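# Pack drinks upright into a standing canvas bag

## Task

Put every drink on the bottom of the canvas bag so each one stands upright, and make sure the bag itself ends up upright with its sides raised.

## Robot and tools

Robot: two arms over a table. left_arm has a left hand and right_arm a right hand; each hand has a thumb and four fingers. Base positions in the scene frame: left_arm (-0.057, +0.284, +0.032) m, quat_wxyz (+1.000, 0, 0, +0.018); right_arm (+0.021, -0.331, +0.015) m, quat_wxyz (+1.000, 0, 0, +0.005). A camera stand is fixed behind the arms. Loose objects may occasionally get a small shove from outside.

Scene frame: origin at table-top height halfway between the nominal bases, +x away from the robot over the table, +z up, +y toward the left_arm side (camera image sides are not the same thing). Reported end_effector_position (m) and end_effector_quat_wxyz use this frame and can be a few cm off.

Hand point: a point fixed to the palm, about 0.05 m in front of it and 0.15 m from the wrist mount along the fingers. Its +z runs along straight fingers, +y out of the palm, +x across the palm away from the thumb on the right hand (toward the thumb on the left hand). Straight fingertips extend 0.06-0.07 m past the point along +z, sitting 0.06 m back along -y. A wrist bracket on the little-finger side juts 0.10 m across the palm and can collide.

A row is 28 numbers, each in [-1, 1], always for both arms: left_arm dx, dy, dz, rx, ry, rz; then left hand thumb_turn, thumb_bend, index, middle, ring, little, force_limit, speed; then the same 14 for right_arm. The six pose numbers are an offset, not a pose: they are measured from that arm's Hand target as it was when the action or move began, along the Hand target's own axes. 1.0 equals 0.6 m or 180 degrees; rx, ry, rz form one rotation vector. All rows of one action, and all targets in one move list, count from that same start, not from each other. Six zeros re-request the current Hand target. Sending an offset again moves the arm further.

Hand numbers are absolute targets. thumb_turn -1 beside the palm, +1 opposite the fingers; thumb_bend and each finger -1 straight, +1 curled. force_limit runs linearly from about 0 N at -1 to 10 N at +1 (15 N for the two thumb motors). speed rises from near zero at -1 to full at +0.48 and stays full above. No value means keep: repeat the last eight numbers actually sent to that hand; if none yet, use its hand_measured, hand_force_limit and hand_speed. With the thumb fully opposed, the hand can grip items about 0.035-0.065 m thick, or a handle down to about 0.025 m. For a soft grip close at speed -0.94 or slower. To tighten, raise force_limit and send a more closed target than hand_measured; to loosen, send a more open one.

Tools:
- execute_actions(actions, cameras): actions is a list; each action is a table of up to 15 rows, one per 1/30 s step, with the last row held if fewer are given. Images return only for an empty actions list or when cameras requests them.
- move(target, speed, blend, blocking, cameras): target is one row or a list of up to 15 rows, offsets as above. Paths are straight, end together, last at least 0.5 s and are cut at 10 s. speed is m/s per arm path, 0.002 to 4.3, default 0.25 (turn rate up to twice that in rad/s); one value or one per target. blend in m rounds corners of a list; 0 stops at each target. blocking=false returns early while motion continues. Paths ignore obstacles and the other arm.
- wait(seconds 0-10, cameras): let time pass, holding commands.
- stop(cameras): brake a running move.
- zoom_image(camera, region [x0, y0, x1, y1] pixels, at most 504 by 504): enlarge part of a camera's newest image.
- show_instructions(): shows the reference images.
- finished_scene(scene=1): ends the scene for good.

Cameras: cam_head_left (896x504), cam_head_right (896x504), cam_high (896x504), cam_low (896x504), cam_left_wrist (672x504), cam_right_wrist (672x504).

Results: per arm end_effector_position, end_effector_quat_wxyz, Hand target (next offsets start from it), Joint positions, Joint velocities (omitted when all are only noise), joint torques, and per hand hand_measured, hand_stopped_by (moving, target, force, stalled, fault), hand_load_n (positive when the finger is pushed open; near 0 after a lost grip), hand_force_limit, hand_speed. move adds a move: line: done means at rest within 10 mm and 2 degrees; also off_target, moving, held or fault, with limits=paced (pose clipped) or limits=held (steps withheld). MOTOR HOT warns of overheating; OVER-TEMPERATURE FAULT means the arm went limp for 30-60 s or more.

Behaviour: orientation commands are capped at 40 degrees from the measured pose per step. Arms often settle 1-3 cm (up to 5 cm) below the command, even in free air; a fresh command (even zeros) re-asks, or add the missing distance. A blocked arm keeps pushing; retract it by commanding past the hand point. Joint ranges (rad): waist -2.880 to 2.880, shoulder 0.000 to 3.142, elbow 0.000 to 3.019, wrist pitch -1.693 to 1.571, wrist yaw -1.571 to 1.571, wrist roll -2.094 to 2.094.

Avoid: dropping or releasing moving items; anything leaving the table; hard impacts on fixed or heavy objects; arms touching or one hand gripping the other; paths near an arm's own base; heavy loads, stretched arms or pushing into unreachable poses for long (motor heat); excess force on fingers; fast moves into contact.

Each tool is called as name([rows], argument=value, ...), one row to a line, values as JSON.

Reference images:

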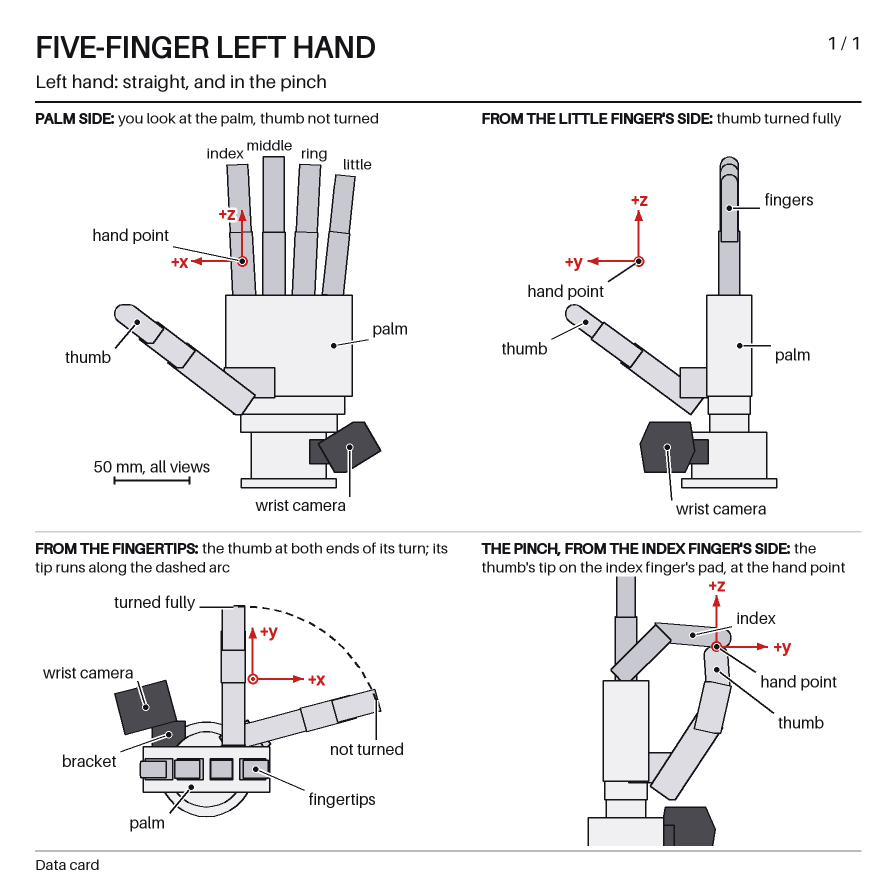

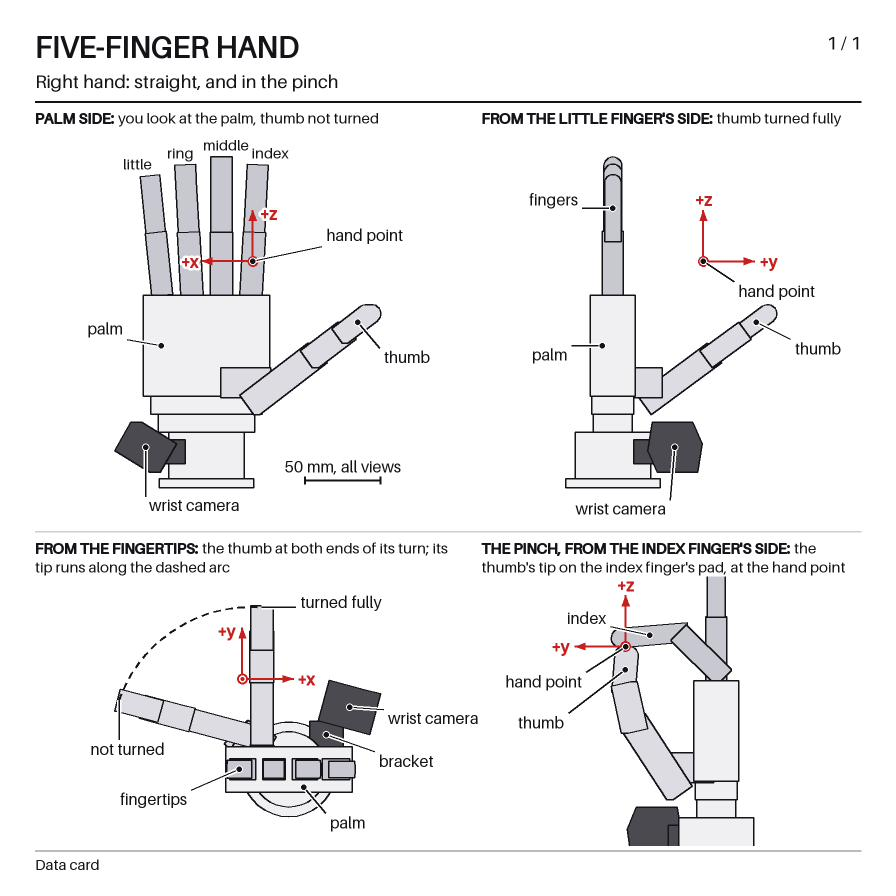

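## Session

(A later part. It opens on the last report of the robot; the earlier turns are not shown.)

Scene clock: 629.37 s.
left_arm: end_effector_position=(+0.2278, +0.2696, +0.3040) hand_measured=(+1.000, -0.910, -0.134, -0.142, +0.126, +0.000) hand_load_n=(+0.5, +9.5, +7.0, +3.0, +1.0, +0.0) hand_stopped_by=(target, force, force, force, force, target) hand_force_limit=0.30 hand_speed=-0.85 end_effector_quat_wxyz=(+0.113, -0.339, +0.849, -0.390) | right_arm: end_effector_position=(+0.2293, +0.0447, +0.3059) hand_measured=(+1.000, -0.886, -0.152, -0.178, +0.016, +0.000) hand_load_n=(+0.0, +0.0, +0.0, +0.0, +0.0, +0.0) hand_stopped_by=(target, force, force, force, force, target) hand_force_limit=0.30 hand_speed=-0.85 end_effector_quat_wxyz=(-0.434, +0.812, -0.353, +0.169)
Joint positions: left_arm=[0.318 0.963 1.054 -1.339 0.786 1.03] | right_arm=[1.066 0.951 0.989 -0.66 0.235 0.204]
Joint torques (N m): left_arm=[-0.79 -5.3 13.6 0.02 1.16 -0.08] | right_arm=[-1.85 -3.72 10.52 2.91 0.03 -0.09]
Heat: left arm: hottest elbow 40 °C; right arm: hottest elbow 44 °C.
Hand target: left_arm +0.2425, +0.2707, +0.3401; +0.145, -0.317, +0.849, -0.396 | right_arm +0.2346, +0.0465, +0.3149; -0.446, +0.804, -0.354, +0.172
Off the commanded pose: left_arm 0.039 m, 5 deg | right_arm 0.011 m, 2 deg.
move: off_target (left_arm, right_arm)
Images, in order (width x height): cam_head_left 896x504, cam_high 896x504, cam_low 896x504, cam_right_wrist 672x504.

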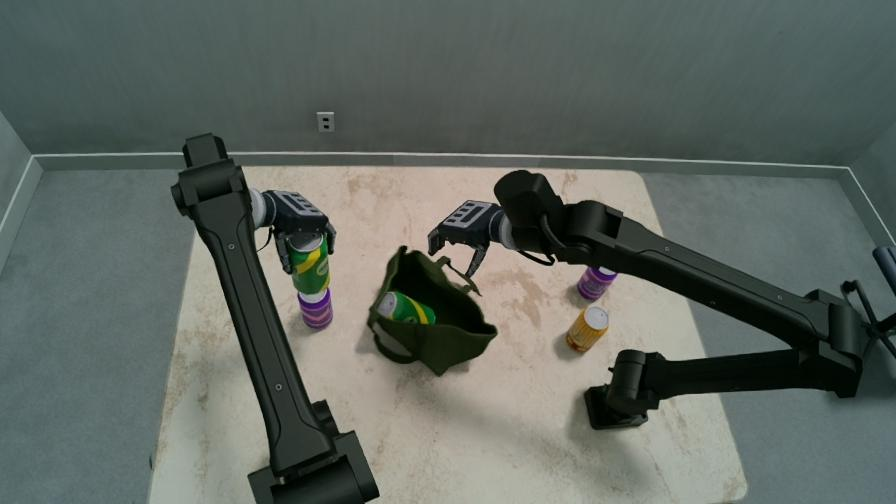

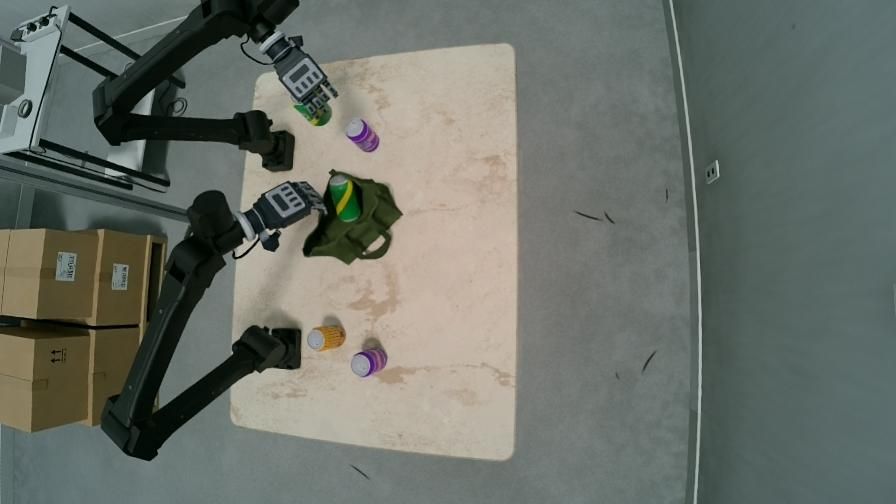

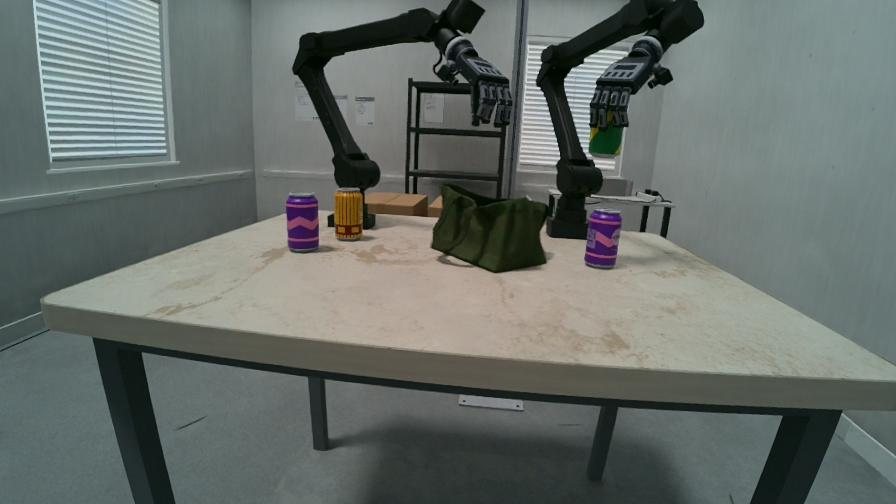

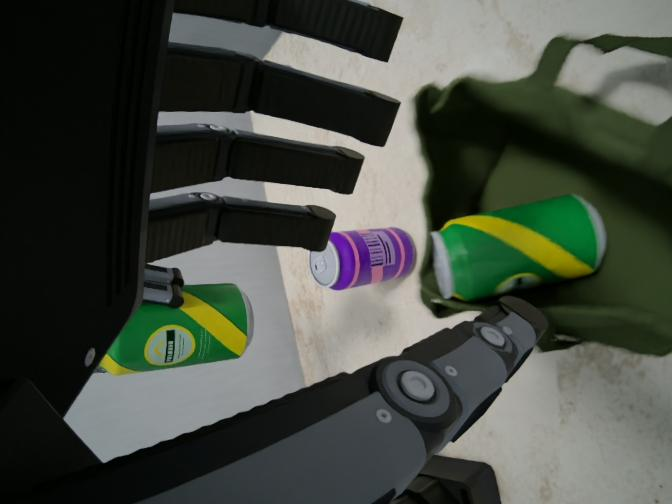

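move(target=[0,0,0,0,0,0,1,0.56,0.3,0.4,0.35,0,0.55,-0.85, 0.555,0.3447,-0.219,-0.039,0.021,0,1,-1,-1,-1,-1,-1,0.4,0], speed=0.35, cameras=["cam_high","cam_head_left","cam_low"])

zoom_image(camera="cam_high", region=[280, 150, 420, 290])

zoom_image(camera="cam_head_left", region=[350, 220, 530, 380])

zoom_image(camera="cam_high", region=[290, 300, 430, 440])

Scene clock: 654.37 s.
left_arm: end_effector_position=(+0.2279, +0.2696, +0.3041) hand_measured=(+1.000, -0.912, -0.122, -0.118, +0.350, +0.000) hand_load_n=(+3.0, +14.0, +8.0, +4.5, +1.5, +0.0) hand_stopped_by=(target, force, force, force, target, target) hand_force_limit=0.55 hand_speed=-0.85 end_effector_quat_wxyz=(+0.113, -0.339, +0.849, -0.390) | right_arm: end_effector_position=(+0.2844, -0.3343, +0.1746) hand_measured=(+1.000, -1.000, -1.000, -1.000, -1.000, -1.000) hand_load_n=(+0.0, +0.0, +0.0, +0.0, +0.0, +0.0) hand_stopped_by=(target, target, target, target, target, target) hand_force_limit=0.40 hand_speed=0.00 end_effector_quat_wxyz=(-0.384, +0.824, -0.388, +0.153)
Joint positions: left_arm=[0.318 0.963 1.054 -1.339 0.786 1.031] | right_arm=[-0.463 0.862 0.698 -1.018 -0.78 -0.982]
Joint torques (N m): left_arm=[-0.79 -5.42 13.61 -0.01 1.14 -0.09] | right_arm=[-1.9 -0.32 14.42 0.76 -0.61 -0.12]
Heat: left arm: hottest elbow 45 °C; right arm: hottest elbow 43 °C.
Hand target: left_arm +0.2425, +0.2707, +0.3401; +0.146, -0.317, +0.849, -0.396 | right_arm +0.3009, -0.3451, +0.1998; -0.384, +0.824, -0.378, +0.176
Off the commanded pose: left_arm 0.039 m, 5 deg | right_arm 0.032 m, 3 deg.
move: off_target (left_arm, right_arm)
Images, in order (width x height): cam_head_left 896x504, cam_high 896x504, cam_low 896x504.

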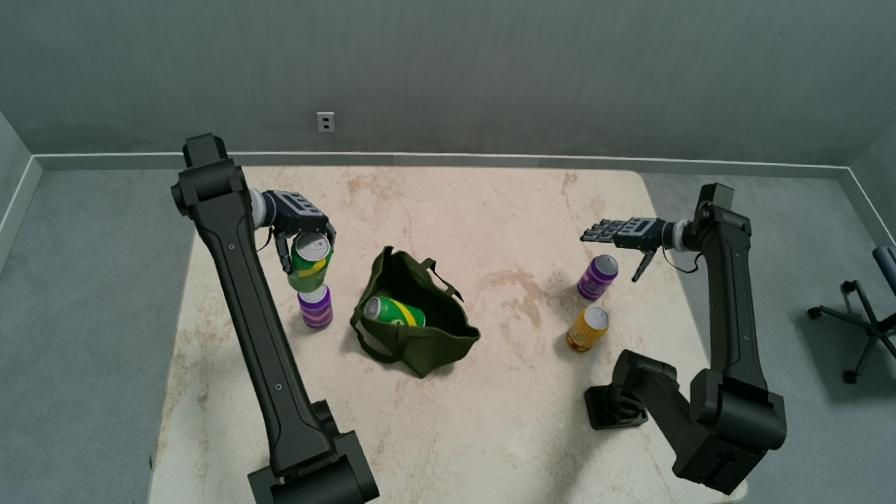

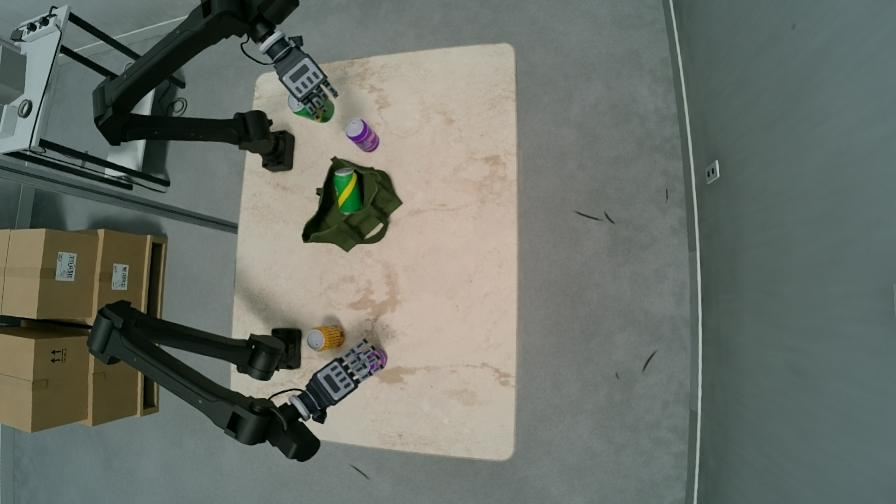

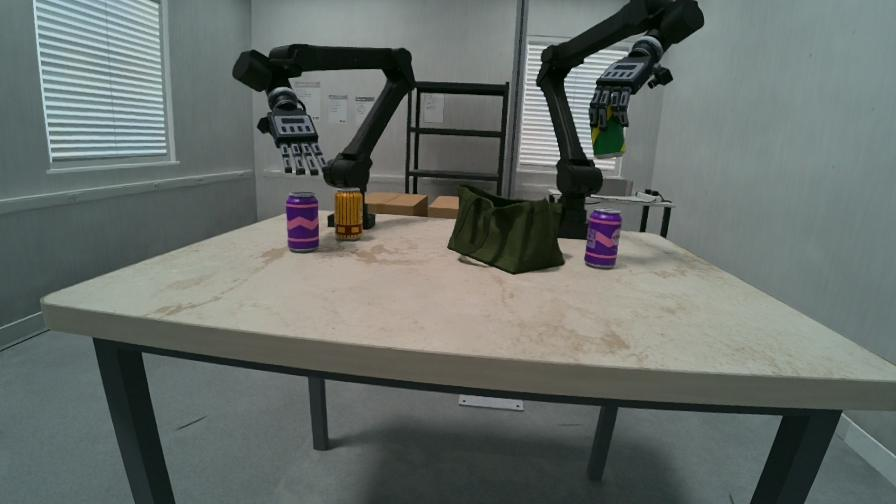

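Scaled by 3.600 from the camera's 896x504 image, which has a finer 1280x720 frame.

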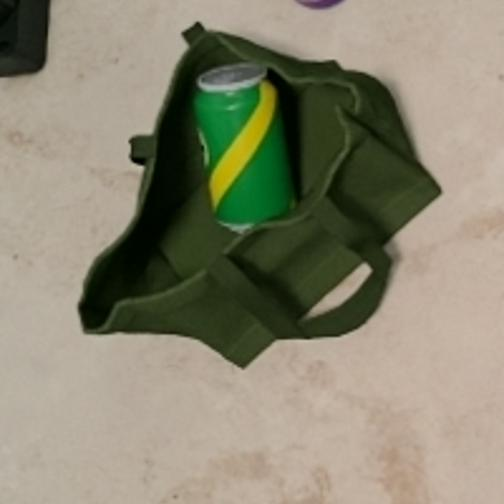

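Scaled by 2.800 from the camera's 896x504 image, which has a finer 1280x720 frame.

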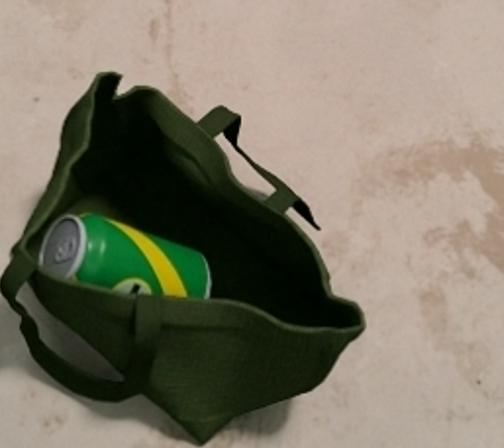

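Scaled by 3.600 from the camera's 896x504 image, which has a finer 1280x720 frame.

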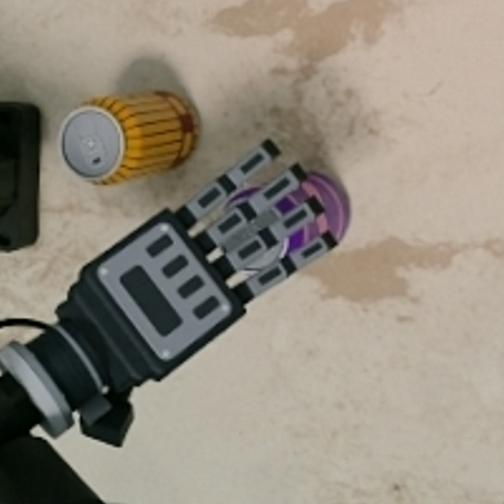

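zoom_image(camera="cam_low", region=[560, 60, 680, 180])

zoom_image(camera="cam_head_left", region=[250, 180, 370, 340])

zoom_image(camera="cam_high", region=[270, 60, 370, 160])

Scaled by 4.200 from the camera's 896x504 image, which has a finer 1280x720 frame.

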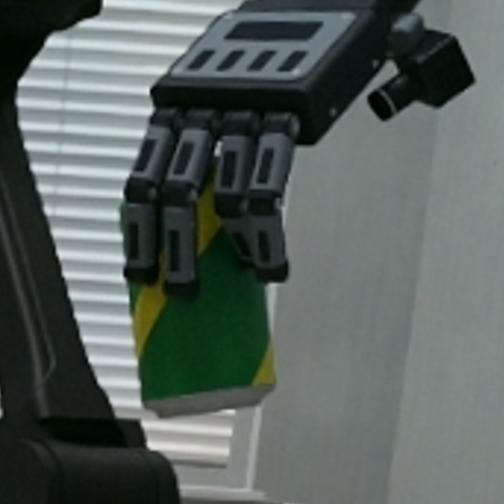

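Scaled by 3.150 from the camera's 896x504 image, which has a finer 1280x720 frame.

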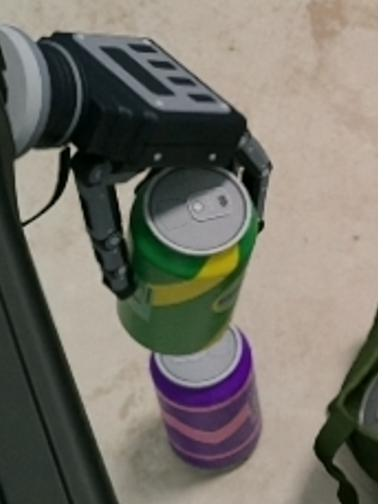

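Scaled by 5.040 from the camera's 896x504 image, which has a finer 1280x720 frame.

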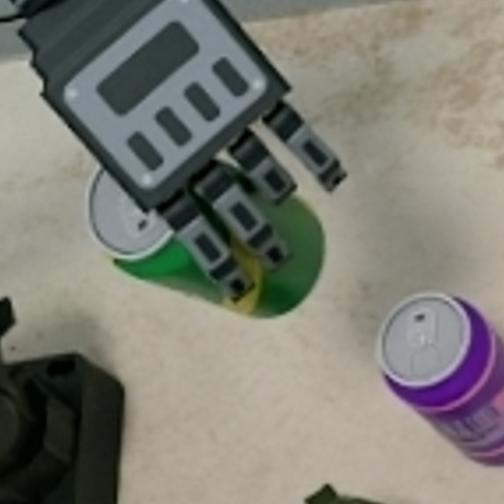

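wait(seconds=0.1, cameras=["cam_high","cam_low","cam_head_left","cam_head_right"])

Scene clock: 657.97 s.
left_arm: end_effector_position=(+0.2279, +0.2696, +0.3041) hand_measured=(+1.000, -0.912, -0.122, -0.118, +0.350, +0.000) hand_load_n=(+2.5, +14.0, +8.0, +4.5, +1.5, +0.0) hand_stopped_by=(target, force, force, force, target, target) hand_force_limit=0.55 hand_speed=-0.85 end_effector_quat_wxyz=(+0.113, -0.339, +0.849, -0.390) | right_arm: end_effector_position=(+0.2844, -0.3343, +0.1746) hand_measured=(+1.000, -1.000, -1.000, -1.000, -1.000, -1.000) hand_load_n=(+0.0, +0.0, +0.0, +0.0, +0.0, +0.0) hand_stopped_by=(target, target, target, target, target, target) hand_force_limit=0.40 hand_speed=0.00 end_effector_quat_wxyz=(-0.384, +0.824, -0.388, +0.153)
Joint positions: left_arm=[0.318 0.963 1.054 -1.339 0.786 1.031] | right_arm=[-0.463 0.862 0.698 -1.018 -0.78 -0.982]
Joint torques (N m): left_arm=[-0.79 -5.42 13.6 -0.01 1.13 -0.09] | right_arm=[-1.85 -0.32 14.41 0.75 -0.62 -0.13]
Heat: left arm: hottest elbow 45 °C; right arm: hottest elbow 44 °C.
Hand target: left_arm +0.2425, +0.2707, +0.3401; +0.146, -0.317, +0.849, -0.396 | right_arm +0.3009, -0.3450, +0.1998; -0.384, +0.824, -0.378, +0.176
Off the commanded pose: left_arm 0.039 m, 5 deg | right_arm 0.032 m, 3 deg.
wait: 0.10 s; at rest from the start
Images, in order (width x height): cam_head_left 896x504, cam_head_right 896x504, cam_high 896x504, cam_low 896x504.

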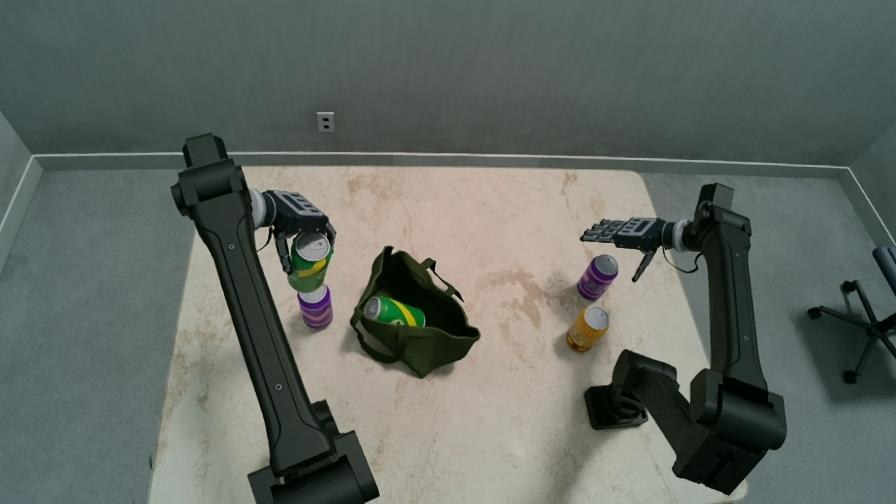

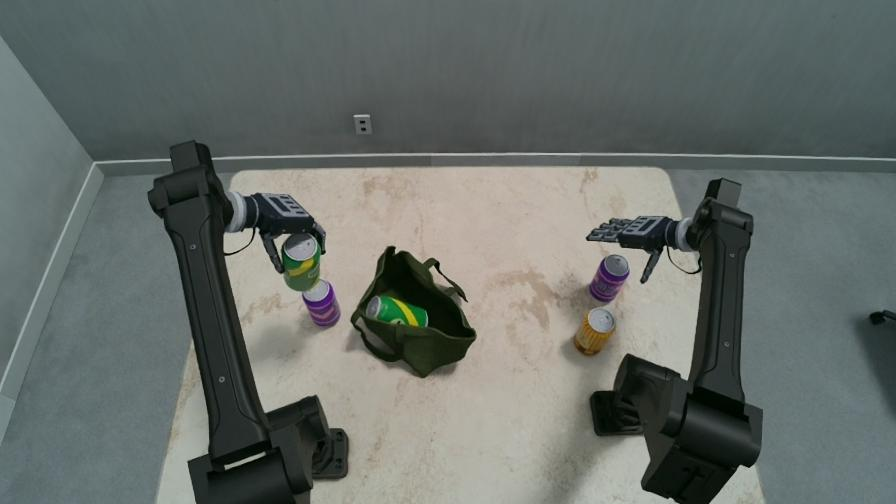

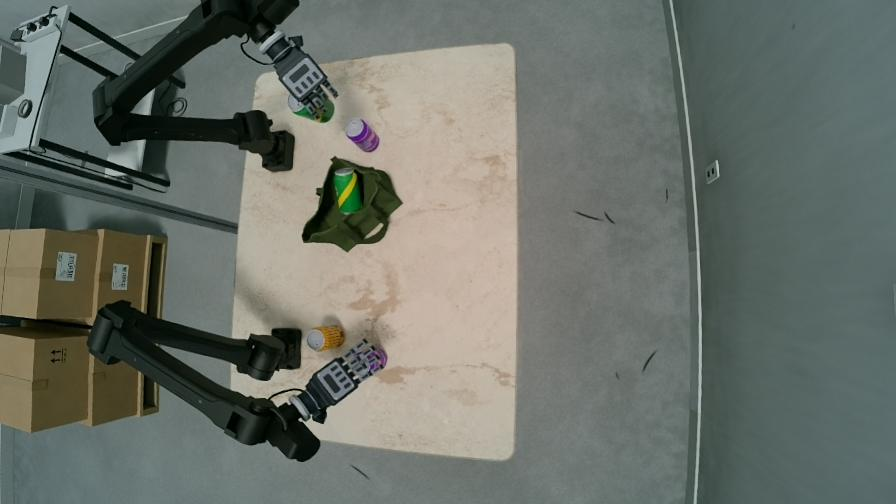

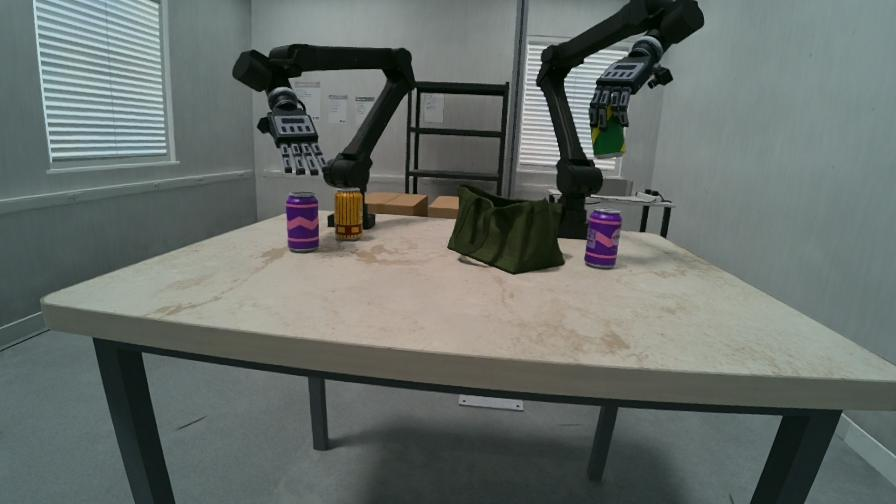

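zoom_image(camera="cam_high", region=[280, 150, 420, 260])

zoom_image(camera="cam_head_right", region=[230, 200, 520, 400])

zoom_image(camera="cam_low", region=[420, 70, 680, 290])

Scaled by 3.600 from the camera's 896x504 image, which has a finer 1280x720 frame.

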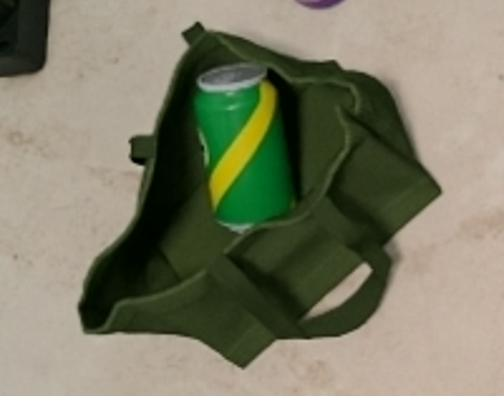

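Scaled by 1.738 from the camera's 896x504 image, which has a finer 1280x720 frame.

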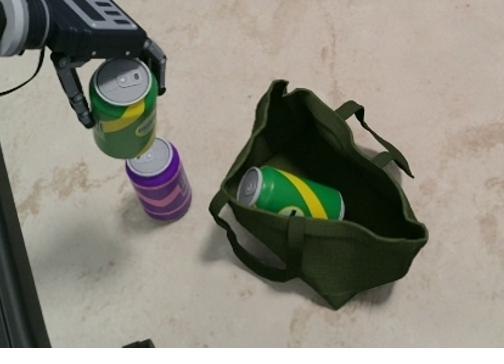

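Scaled by 1.938 from the camera's 896x504 image, which has a finer 1280x720 frame.

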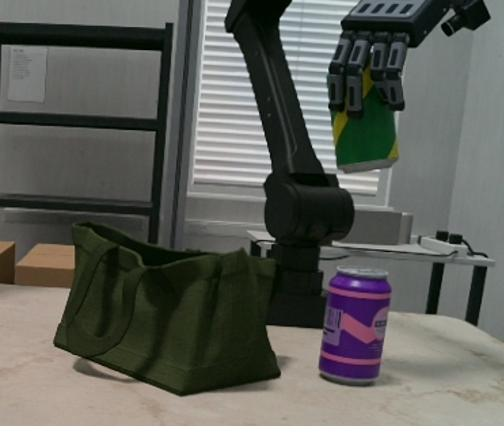

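wait(seconds=0.1, cameras=["all"])

zoom_image(camera="cam_high", region=[320, 155, 380, 225])

zoom_image(camera="cam_head_left", region=[340, 235, 490, 385])

zoom_image(camera="cam_head_right", region=[340, 235, 490, 385])

Scene clock: 662.03 s.
left_arm: end_effector_position=(+0.2279, +0.2696, +0.3041) hand_measured=(+1.000, -0.912, -0.122, -0.118, +0.350, +0.000) hand_load_n=(+2.5, +14.0, +8.0, +4.5, +1.5, +0.0) hand_stopped_by=(target, force, force, force, target, target) hand_force_limit=0.55 hand_speed=-0.85 end_effector_quat_wxyz=(+0.113, -0.339, +0.849, -0.390) | right_arm: end_effector_position=(+0.2844, -0.3343, +0.1746) hand_measured=(+1.000, -1.000, -1.000, -1.000, -1.000, -1.000) hand_load_n=(+0.0, +0.0, +0.0, +0.0, +0.0, +0.0) hand_stopped_by=(target, target, target, target, target, target) hand_force_limit=0.40 hand_speed=0.00 end_effector_quat_wxyz=(-0.384, +0.824, -0.388, +0.153)
Joint positions: left_arm=[0.318 0.963 1.054 -1.339 0.786 1.031] | right_arm=[-0.463 0.862 0.698 -1.018 -0.78 -0.982]
Joint torques (N m): left_arm=[-0.79 -5.36 13.59 0.01 1.14 -0.09] | right_arm=[-1.79 -0.26 14.42 0.75 -0.62 -0.13]
Heat: left arm: hottest elbow 46 °C; right arm: hottest elbow 44 °C.
Hand target: left_arm +0.2425, +0.2707, +0.3401; +0.146, -0.317, +0.849, -0.396 | right_arm +0.3009, -0.3450, +0.1998; -0.384, +0.824, -0.378, +0.176
Off the commanded pose: left_arm 0.039 m, 5 deg | right_arm 0.032 m, 3 deg.
wait: 0.10 s; at rest from the start

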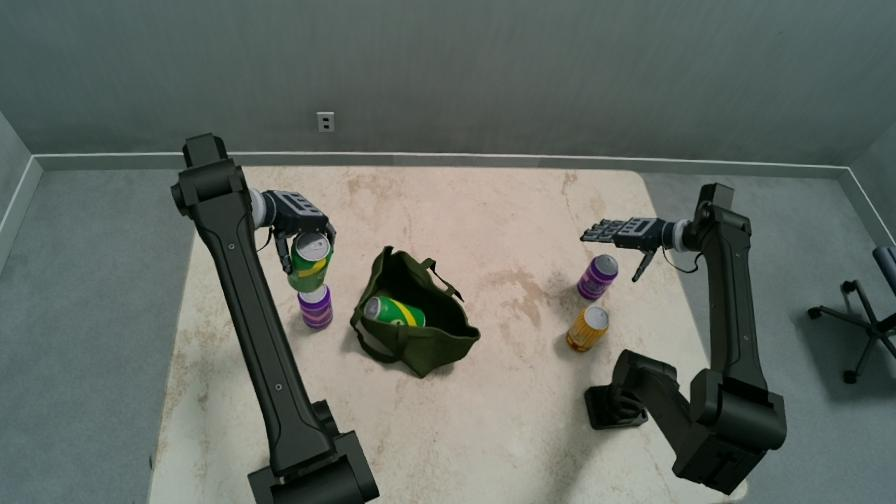

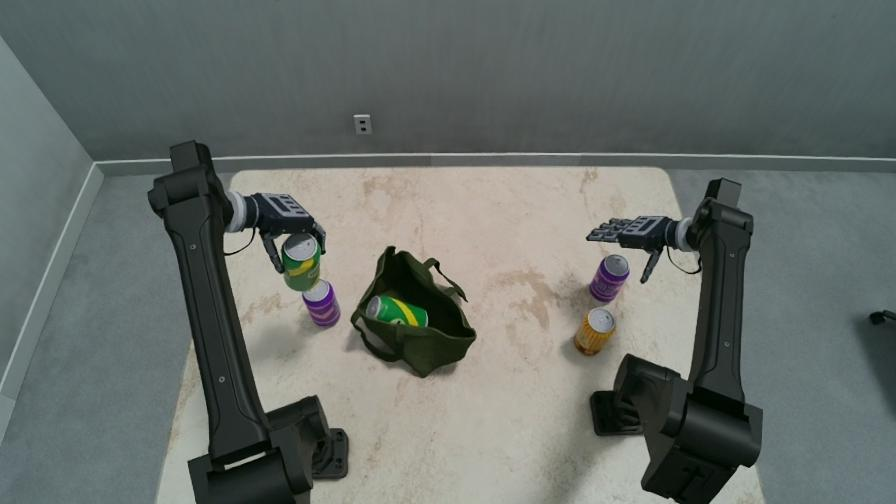

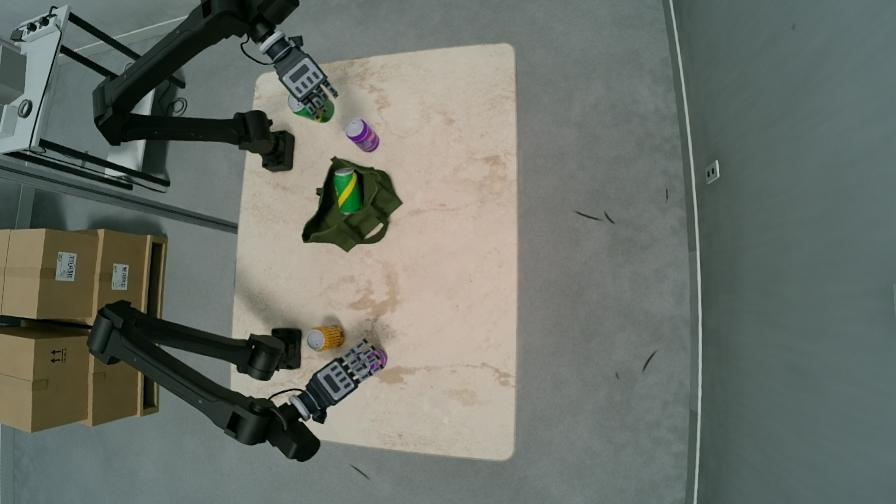

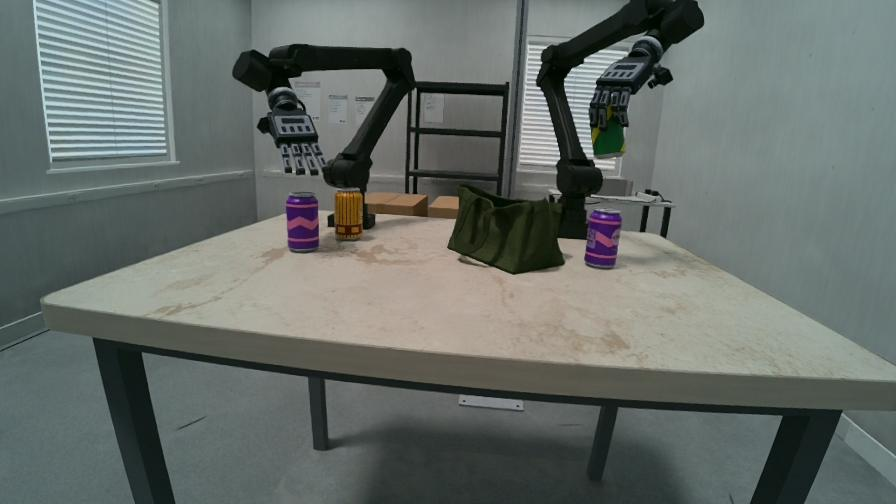

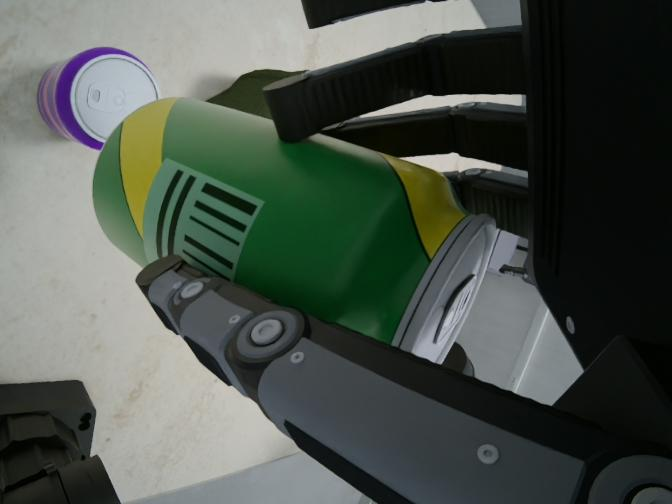

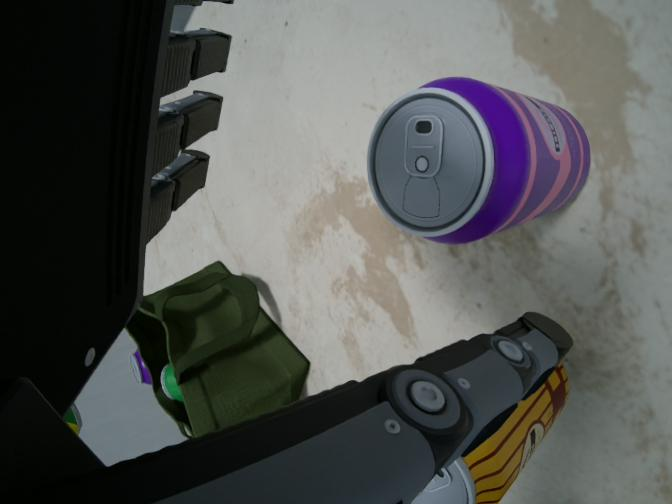

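Scaled by 7.200 from the camera's 896x504 image, which has a finer 1280x720 frame.

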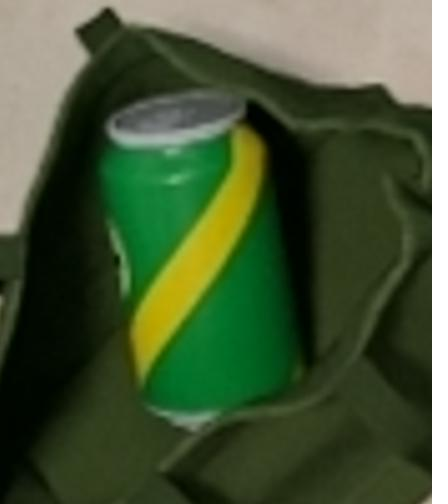

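Scaled by 3.360 from the camera's 896x504 image, which has a finer 1280x720 frame.

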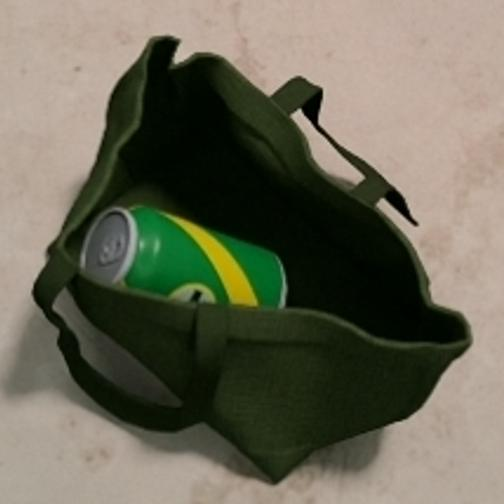

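Scaled by 3.360 from the camera's 896x504 image, which has a finer 1280x720 frame.

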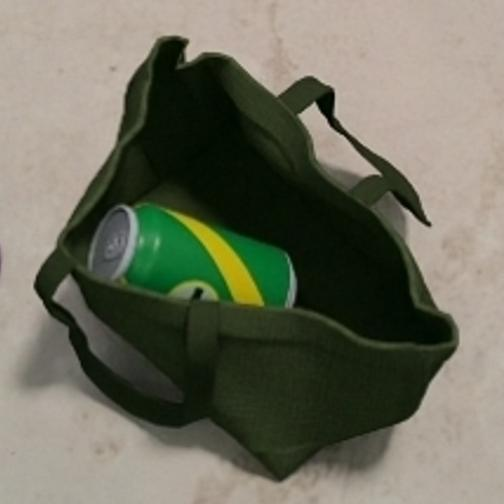

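move(target=[-0.2133,-0.0048,0.0057,0,0,0,1,0.56,0.3,0.4,0.35,0,0.55,-0.85,0,0,0,0,0,0,1,-1,-1,-1,-1,-1,0.4,0], speed=0.12, cameras=["cam_high","cam_low","cam_left_wrist"])

Scene clock: 678.63 s.
left_arm: end_effector_position=(+0.3274, +0.3431, +0.3029) hand_measured=(+1.000, -0.912, -0.122, -0.118, +0.350, +0.000) hand_load_n=(+2.5, +14.0, +8.0, +5.0, +1.5, +0.0) hand_stopped_by=(target, force, force, force, target, target) hand_force_limit=0.55 hand_speed=-0.85 end_effector_quat_wxyz=(+0.108, -0.333, +0.850, -0.394) | right_arm: end_effector_position=(+0.2845, -0.3343, +0.1746) hand_measured=(+1.000, -1.000, -1.000, -1.000, -1.000, -1.000) hand_load_n=(+0.0, +0.0, +0.0, +0.0, +0.0, +0.0) hand_stopped_by=(target, target, target, target, target, target) hand_force_limit=0.40 hand_speed=0.00 end_effector_quat_wxyz=(-0.384, +0.824, -0.388, +0.153)
Joint positions: left_arm=[0.41 1.312 1.315 -1.36 0.821 1.176] | right_arm=[-0.463 0.862 0.698 -1.018 -0.78 -0.983]
Joint torques (N m): left_arm=[0.32 -11.4 13.34 -0.1 1.2 -0.06] | right_arm=[-1.9 -0.38 14.42 0.75 -0.62 -0.13]
Heat: left arm: hottest elbow 47 °C; right arm: hottest elbow 47 °C.
Hand target: left_arm +0.3424, +0.3510, +0.3397; +0.146, -0.317, +0.849, -0.396 | right_arm +0.3009, -0.3450, +0.1998; -0.384, +0.824, -0.378, +0.176
Off the commanded pose: left_arm 0.040 m, 5 deg | right_arm 0.032 m, 3 deg.
move: off_target (left_arm, right_arm)
Images, in order (width x height): cam_high 896x504, cam_low 896x504, cam_left_wrist 672x504.

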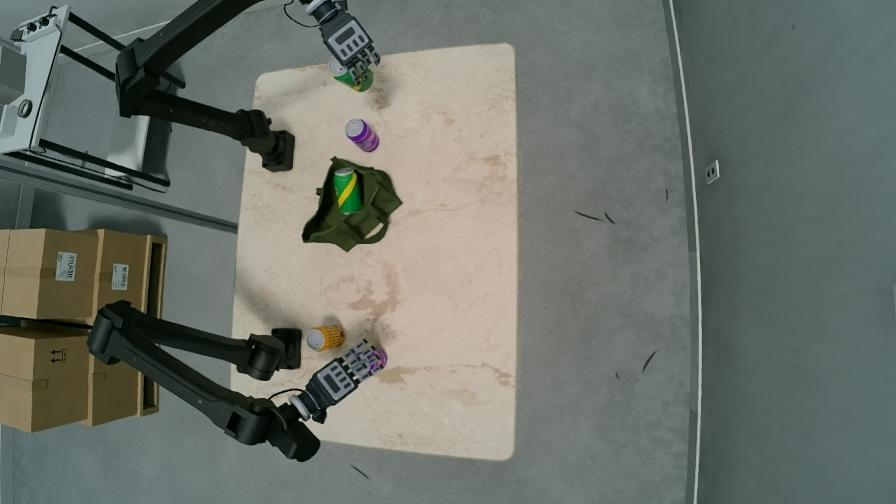

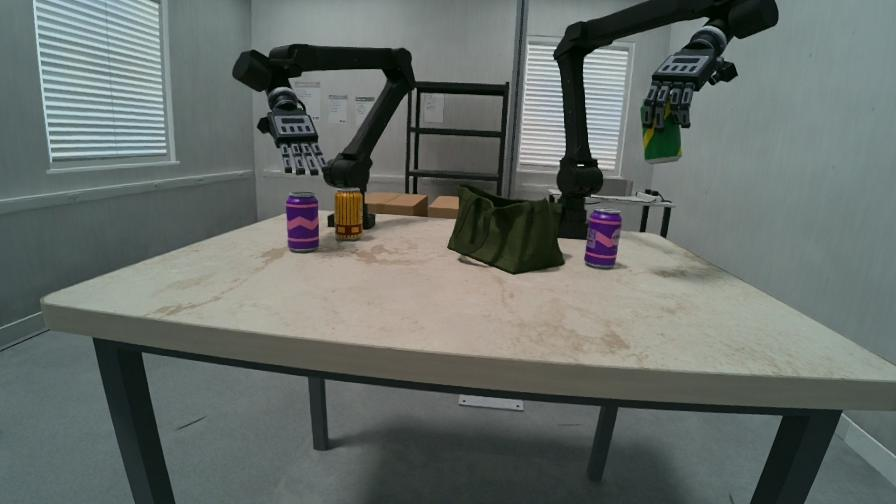

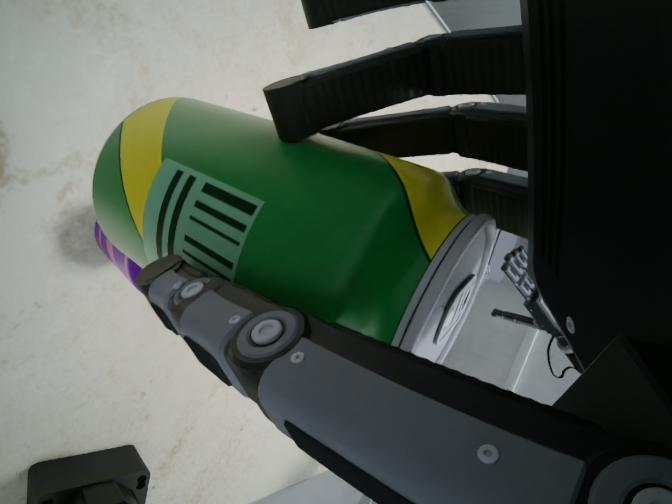

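move(target=[0,0.2298,0.1929,0,0,0,1,0.56,0.3,0.4,0.35,0,0.55,-0.85,0,0,0,0,0,0,1,-1,-1,-1,-1,-1,0.4,0], speed=0.08, cameras=["cam_high","cam_low","cam_left_wrist"])

Scene clock: 681.97 s.
left_arm: end_effector_position=(+0.3336, +0.3459, +0.1500) hand_measured=(+1.000, -0.912, -0.122, -0.118, +0.350, +0.000) hand_load_n=(+3.0, +14.0, +8.0, +5.0, +1.5, +0.0) hand_stopped_by=(target, force, force, force, target, target) hand_force_limit=0.55 hand_speed=-0.85 end_effector_quat_wxyz=(+0.126, -0.325, +0.851, -0.393) | right_arm: end_effector_position=(+0.2845, -0.3343, +0.1746) hand_measured=(+1.000, -1.000, -1.000, -1.000, -1.000, -1.000) hand_load_n=(+0.0, +0.0, -0.5, +0.0, +0.0, +0.0) hand_stopped_by=(target, target, target, target, target, target) hand_force_limit=0.40 hand_speed=0.00 end_effector_quat_wxyz=(-0.384, +0.824, -0.388, +0.153)
Joint positions: left_arm=[0.41 1.388 0.975 -0.905 0.821 1.177] | right_arm=[-0.463 0.862 0.698 -1.018 -0.78 -0.983]
Joint torques (N m): left_arm=[0.38 -12.04 8.1 0.88 1.16 -0.09] | right_arm=[-1.85 -0.32 14.43 0.73 -0.61 -0.13]
Heat: left arm: hottest elbow 46 °C; right arm: hottest elbow 47 °C.
Hand target: left_arm +0.3417, +0.3507, +0.1596; +0.145, -0.317, +0.849, -0.396 | right_arm +0.3009, -0.3450, +0.1998; -0.384, +0.824, -0.378, +0.176
Off the commanded pose: left_arm 0.014 m, 2 deg | right_arm 0.032 m, 3 deg.
move: off_target (left_arm, right_arm)
Images, in order (width x height): cam_high 896x504, cam_low 896x504, cam_left_wrist 672x504.

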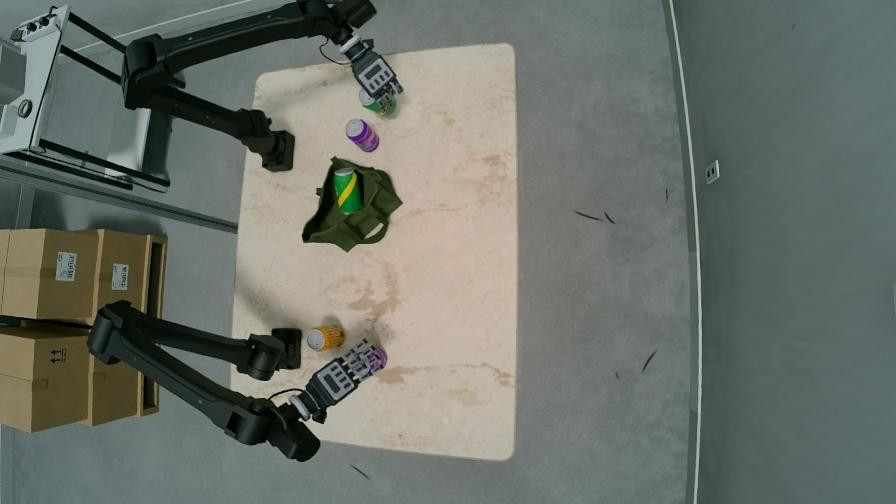

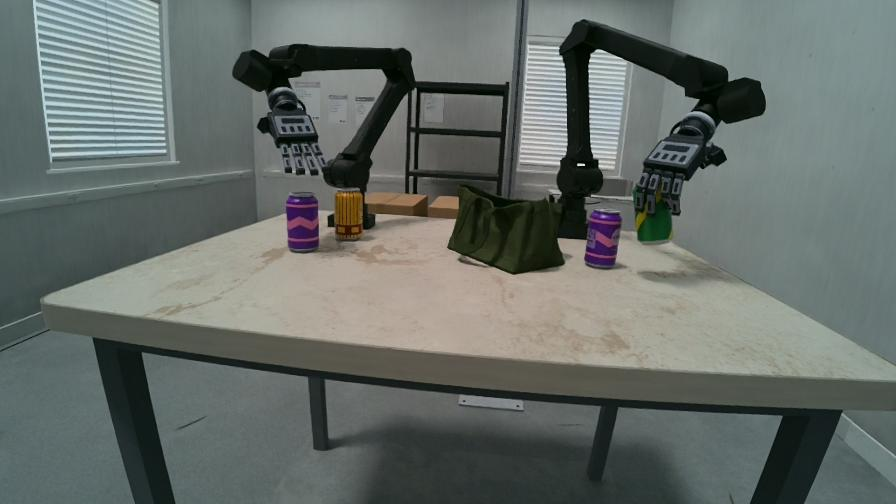

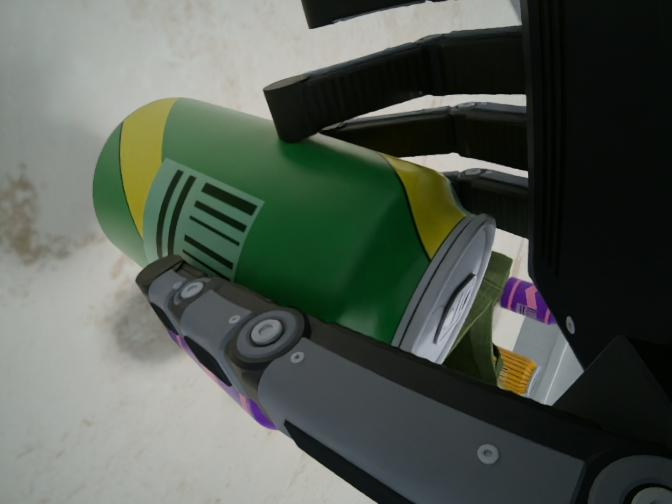

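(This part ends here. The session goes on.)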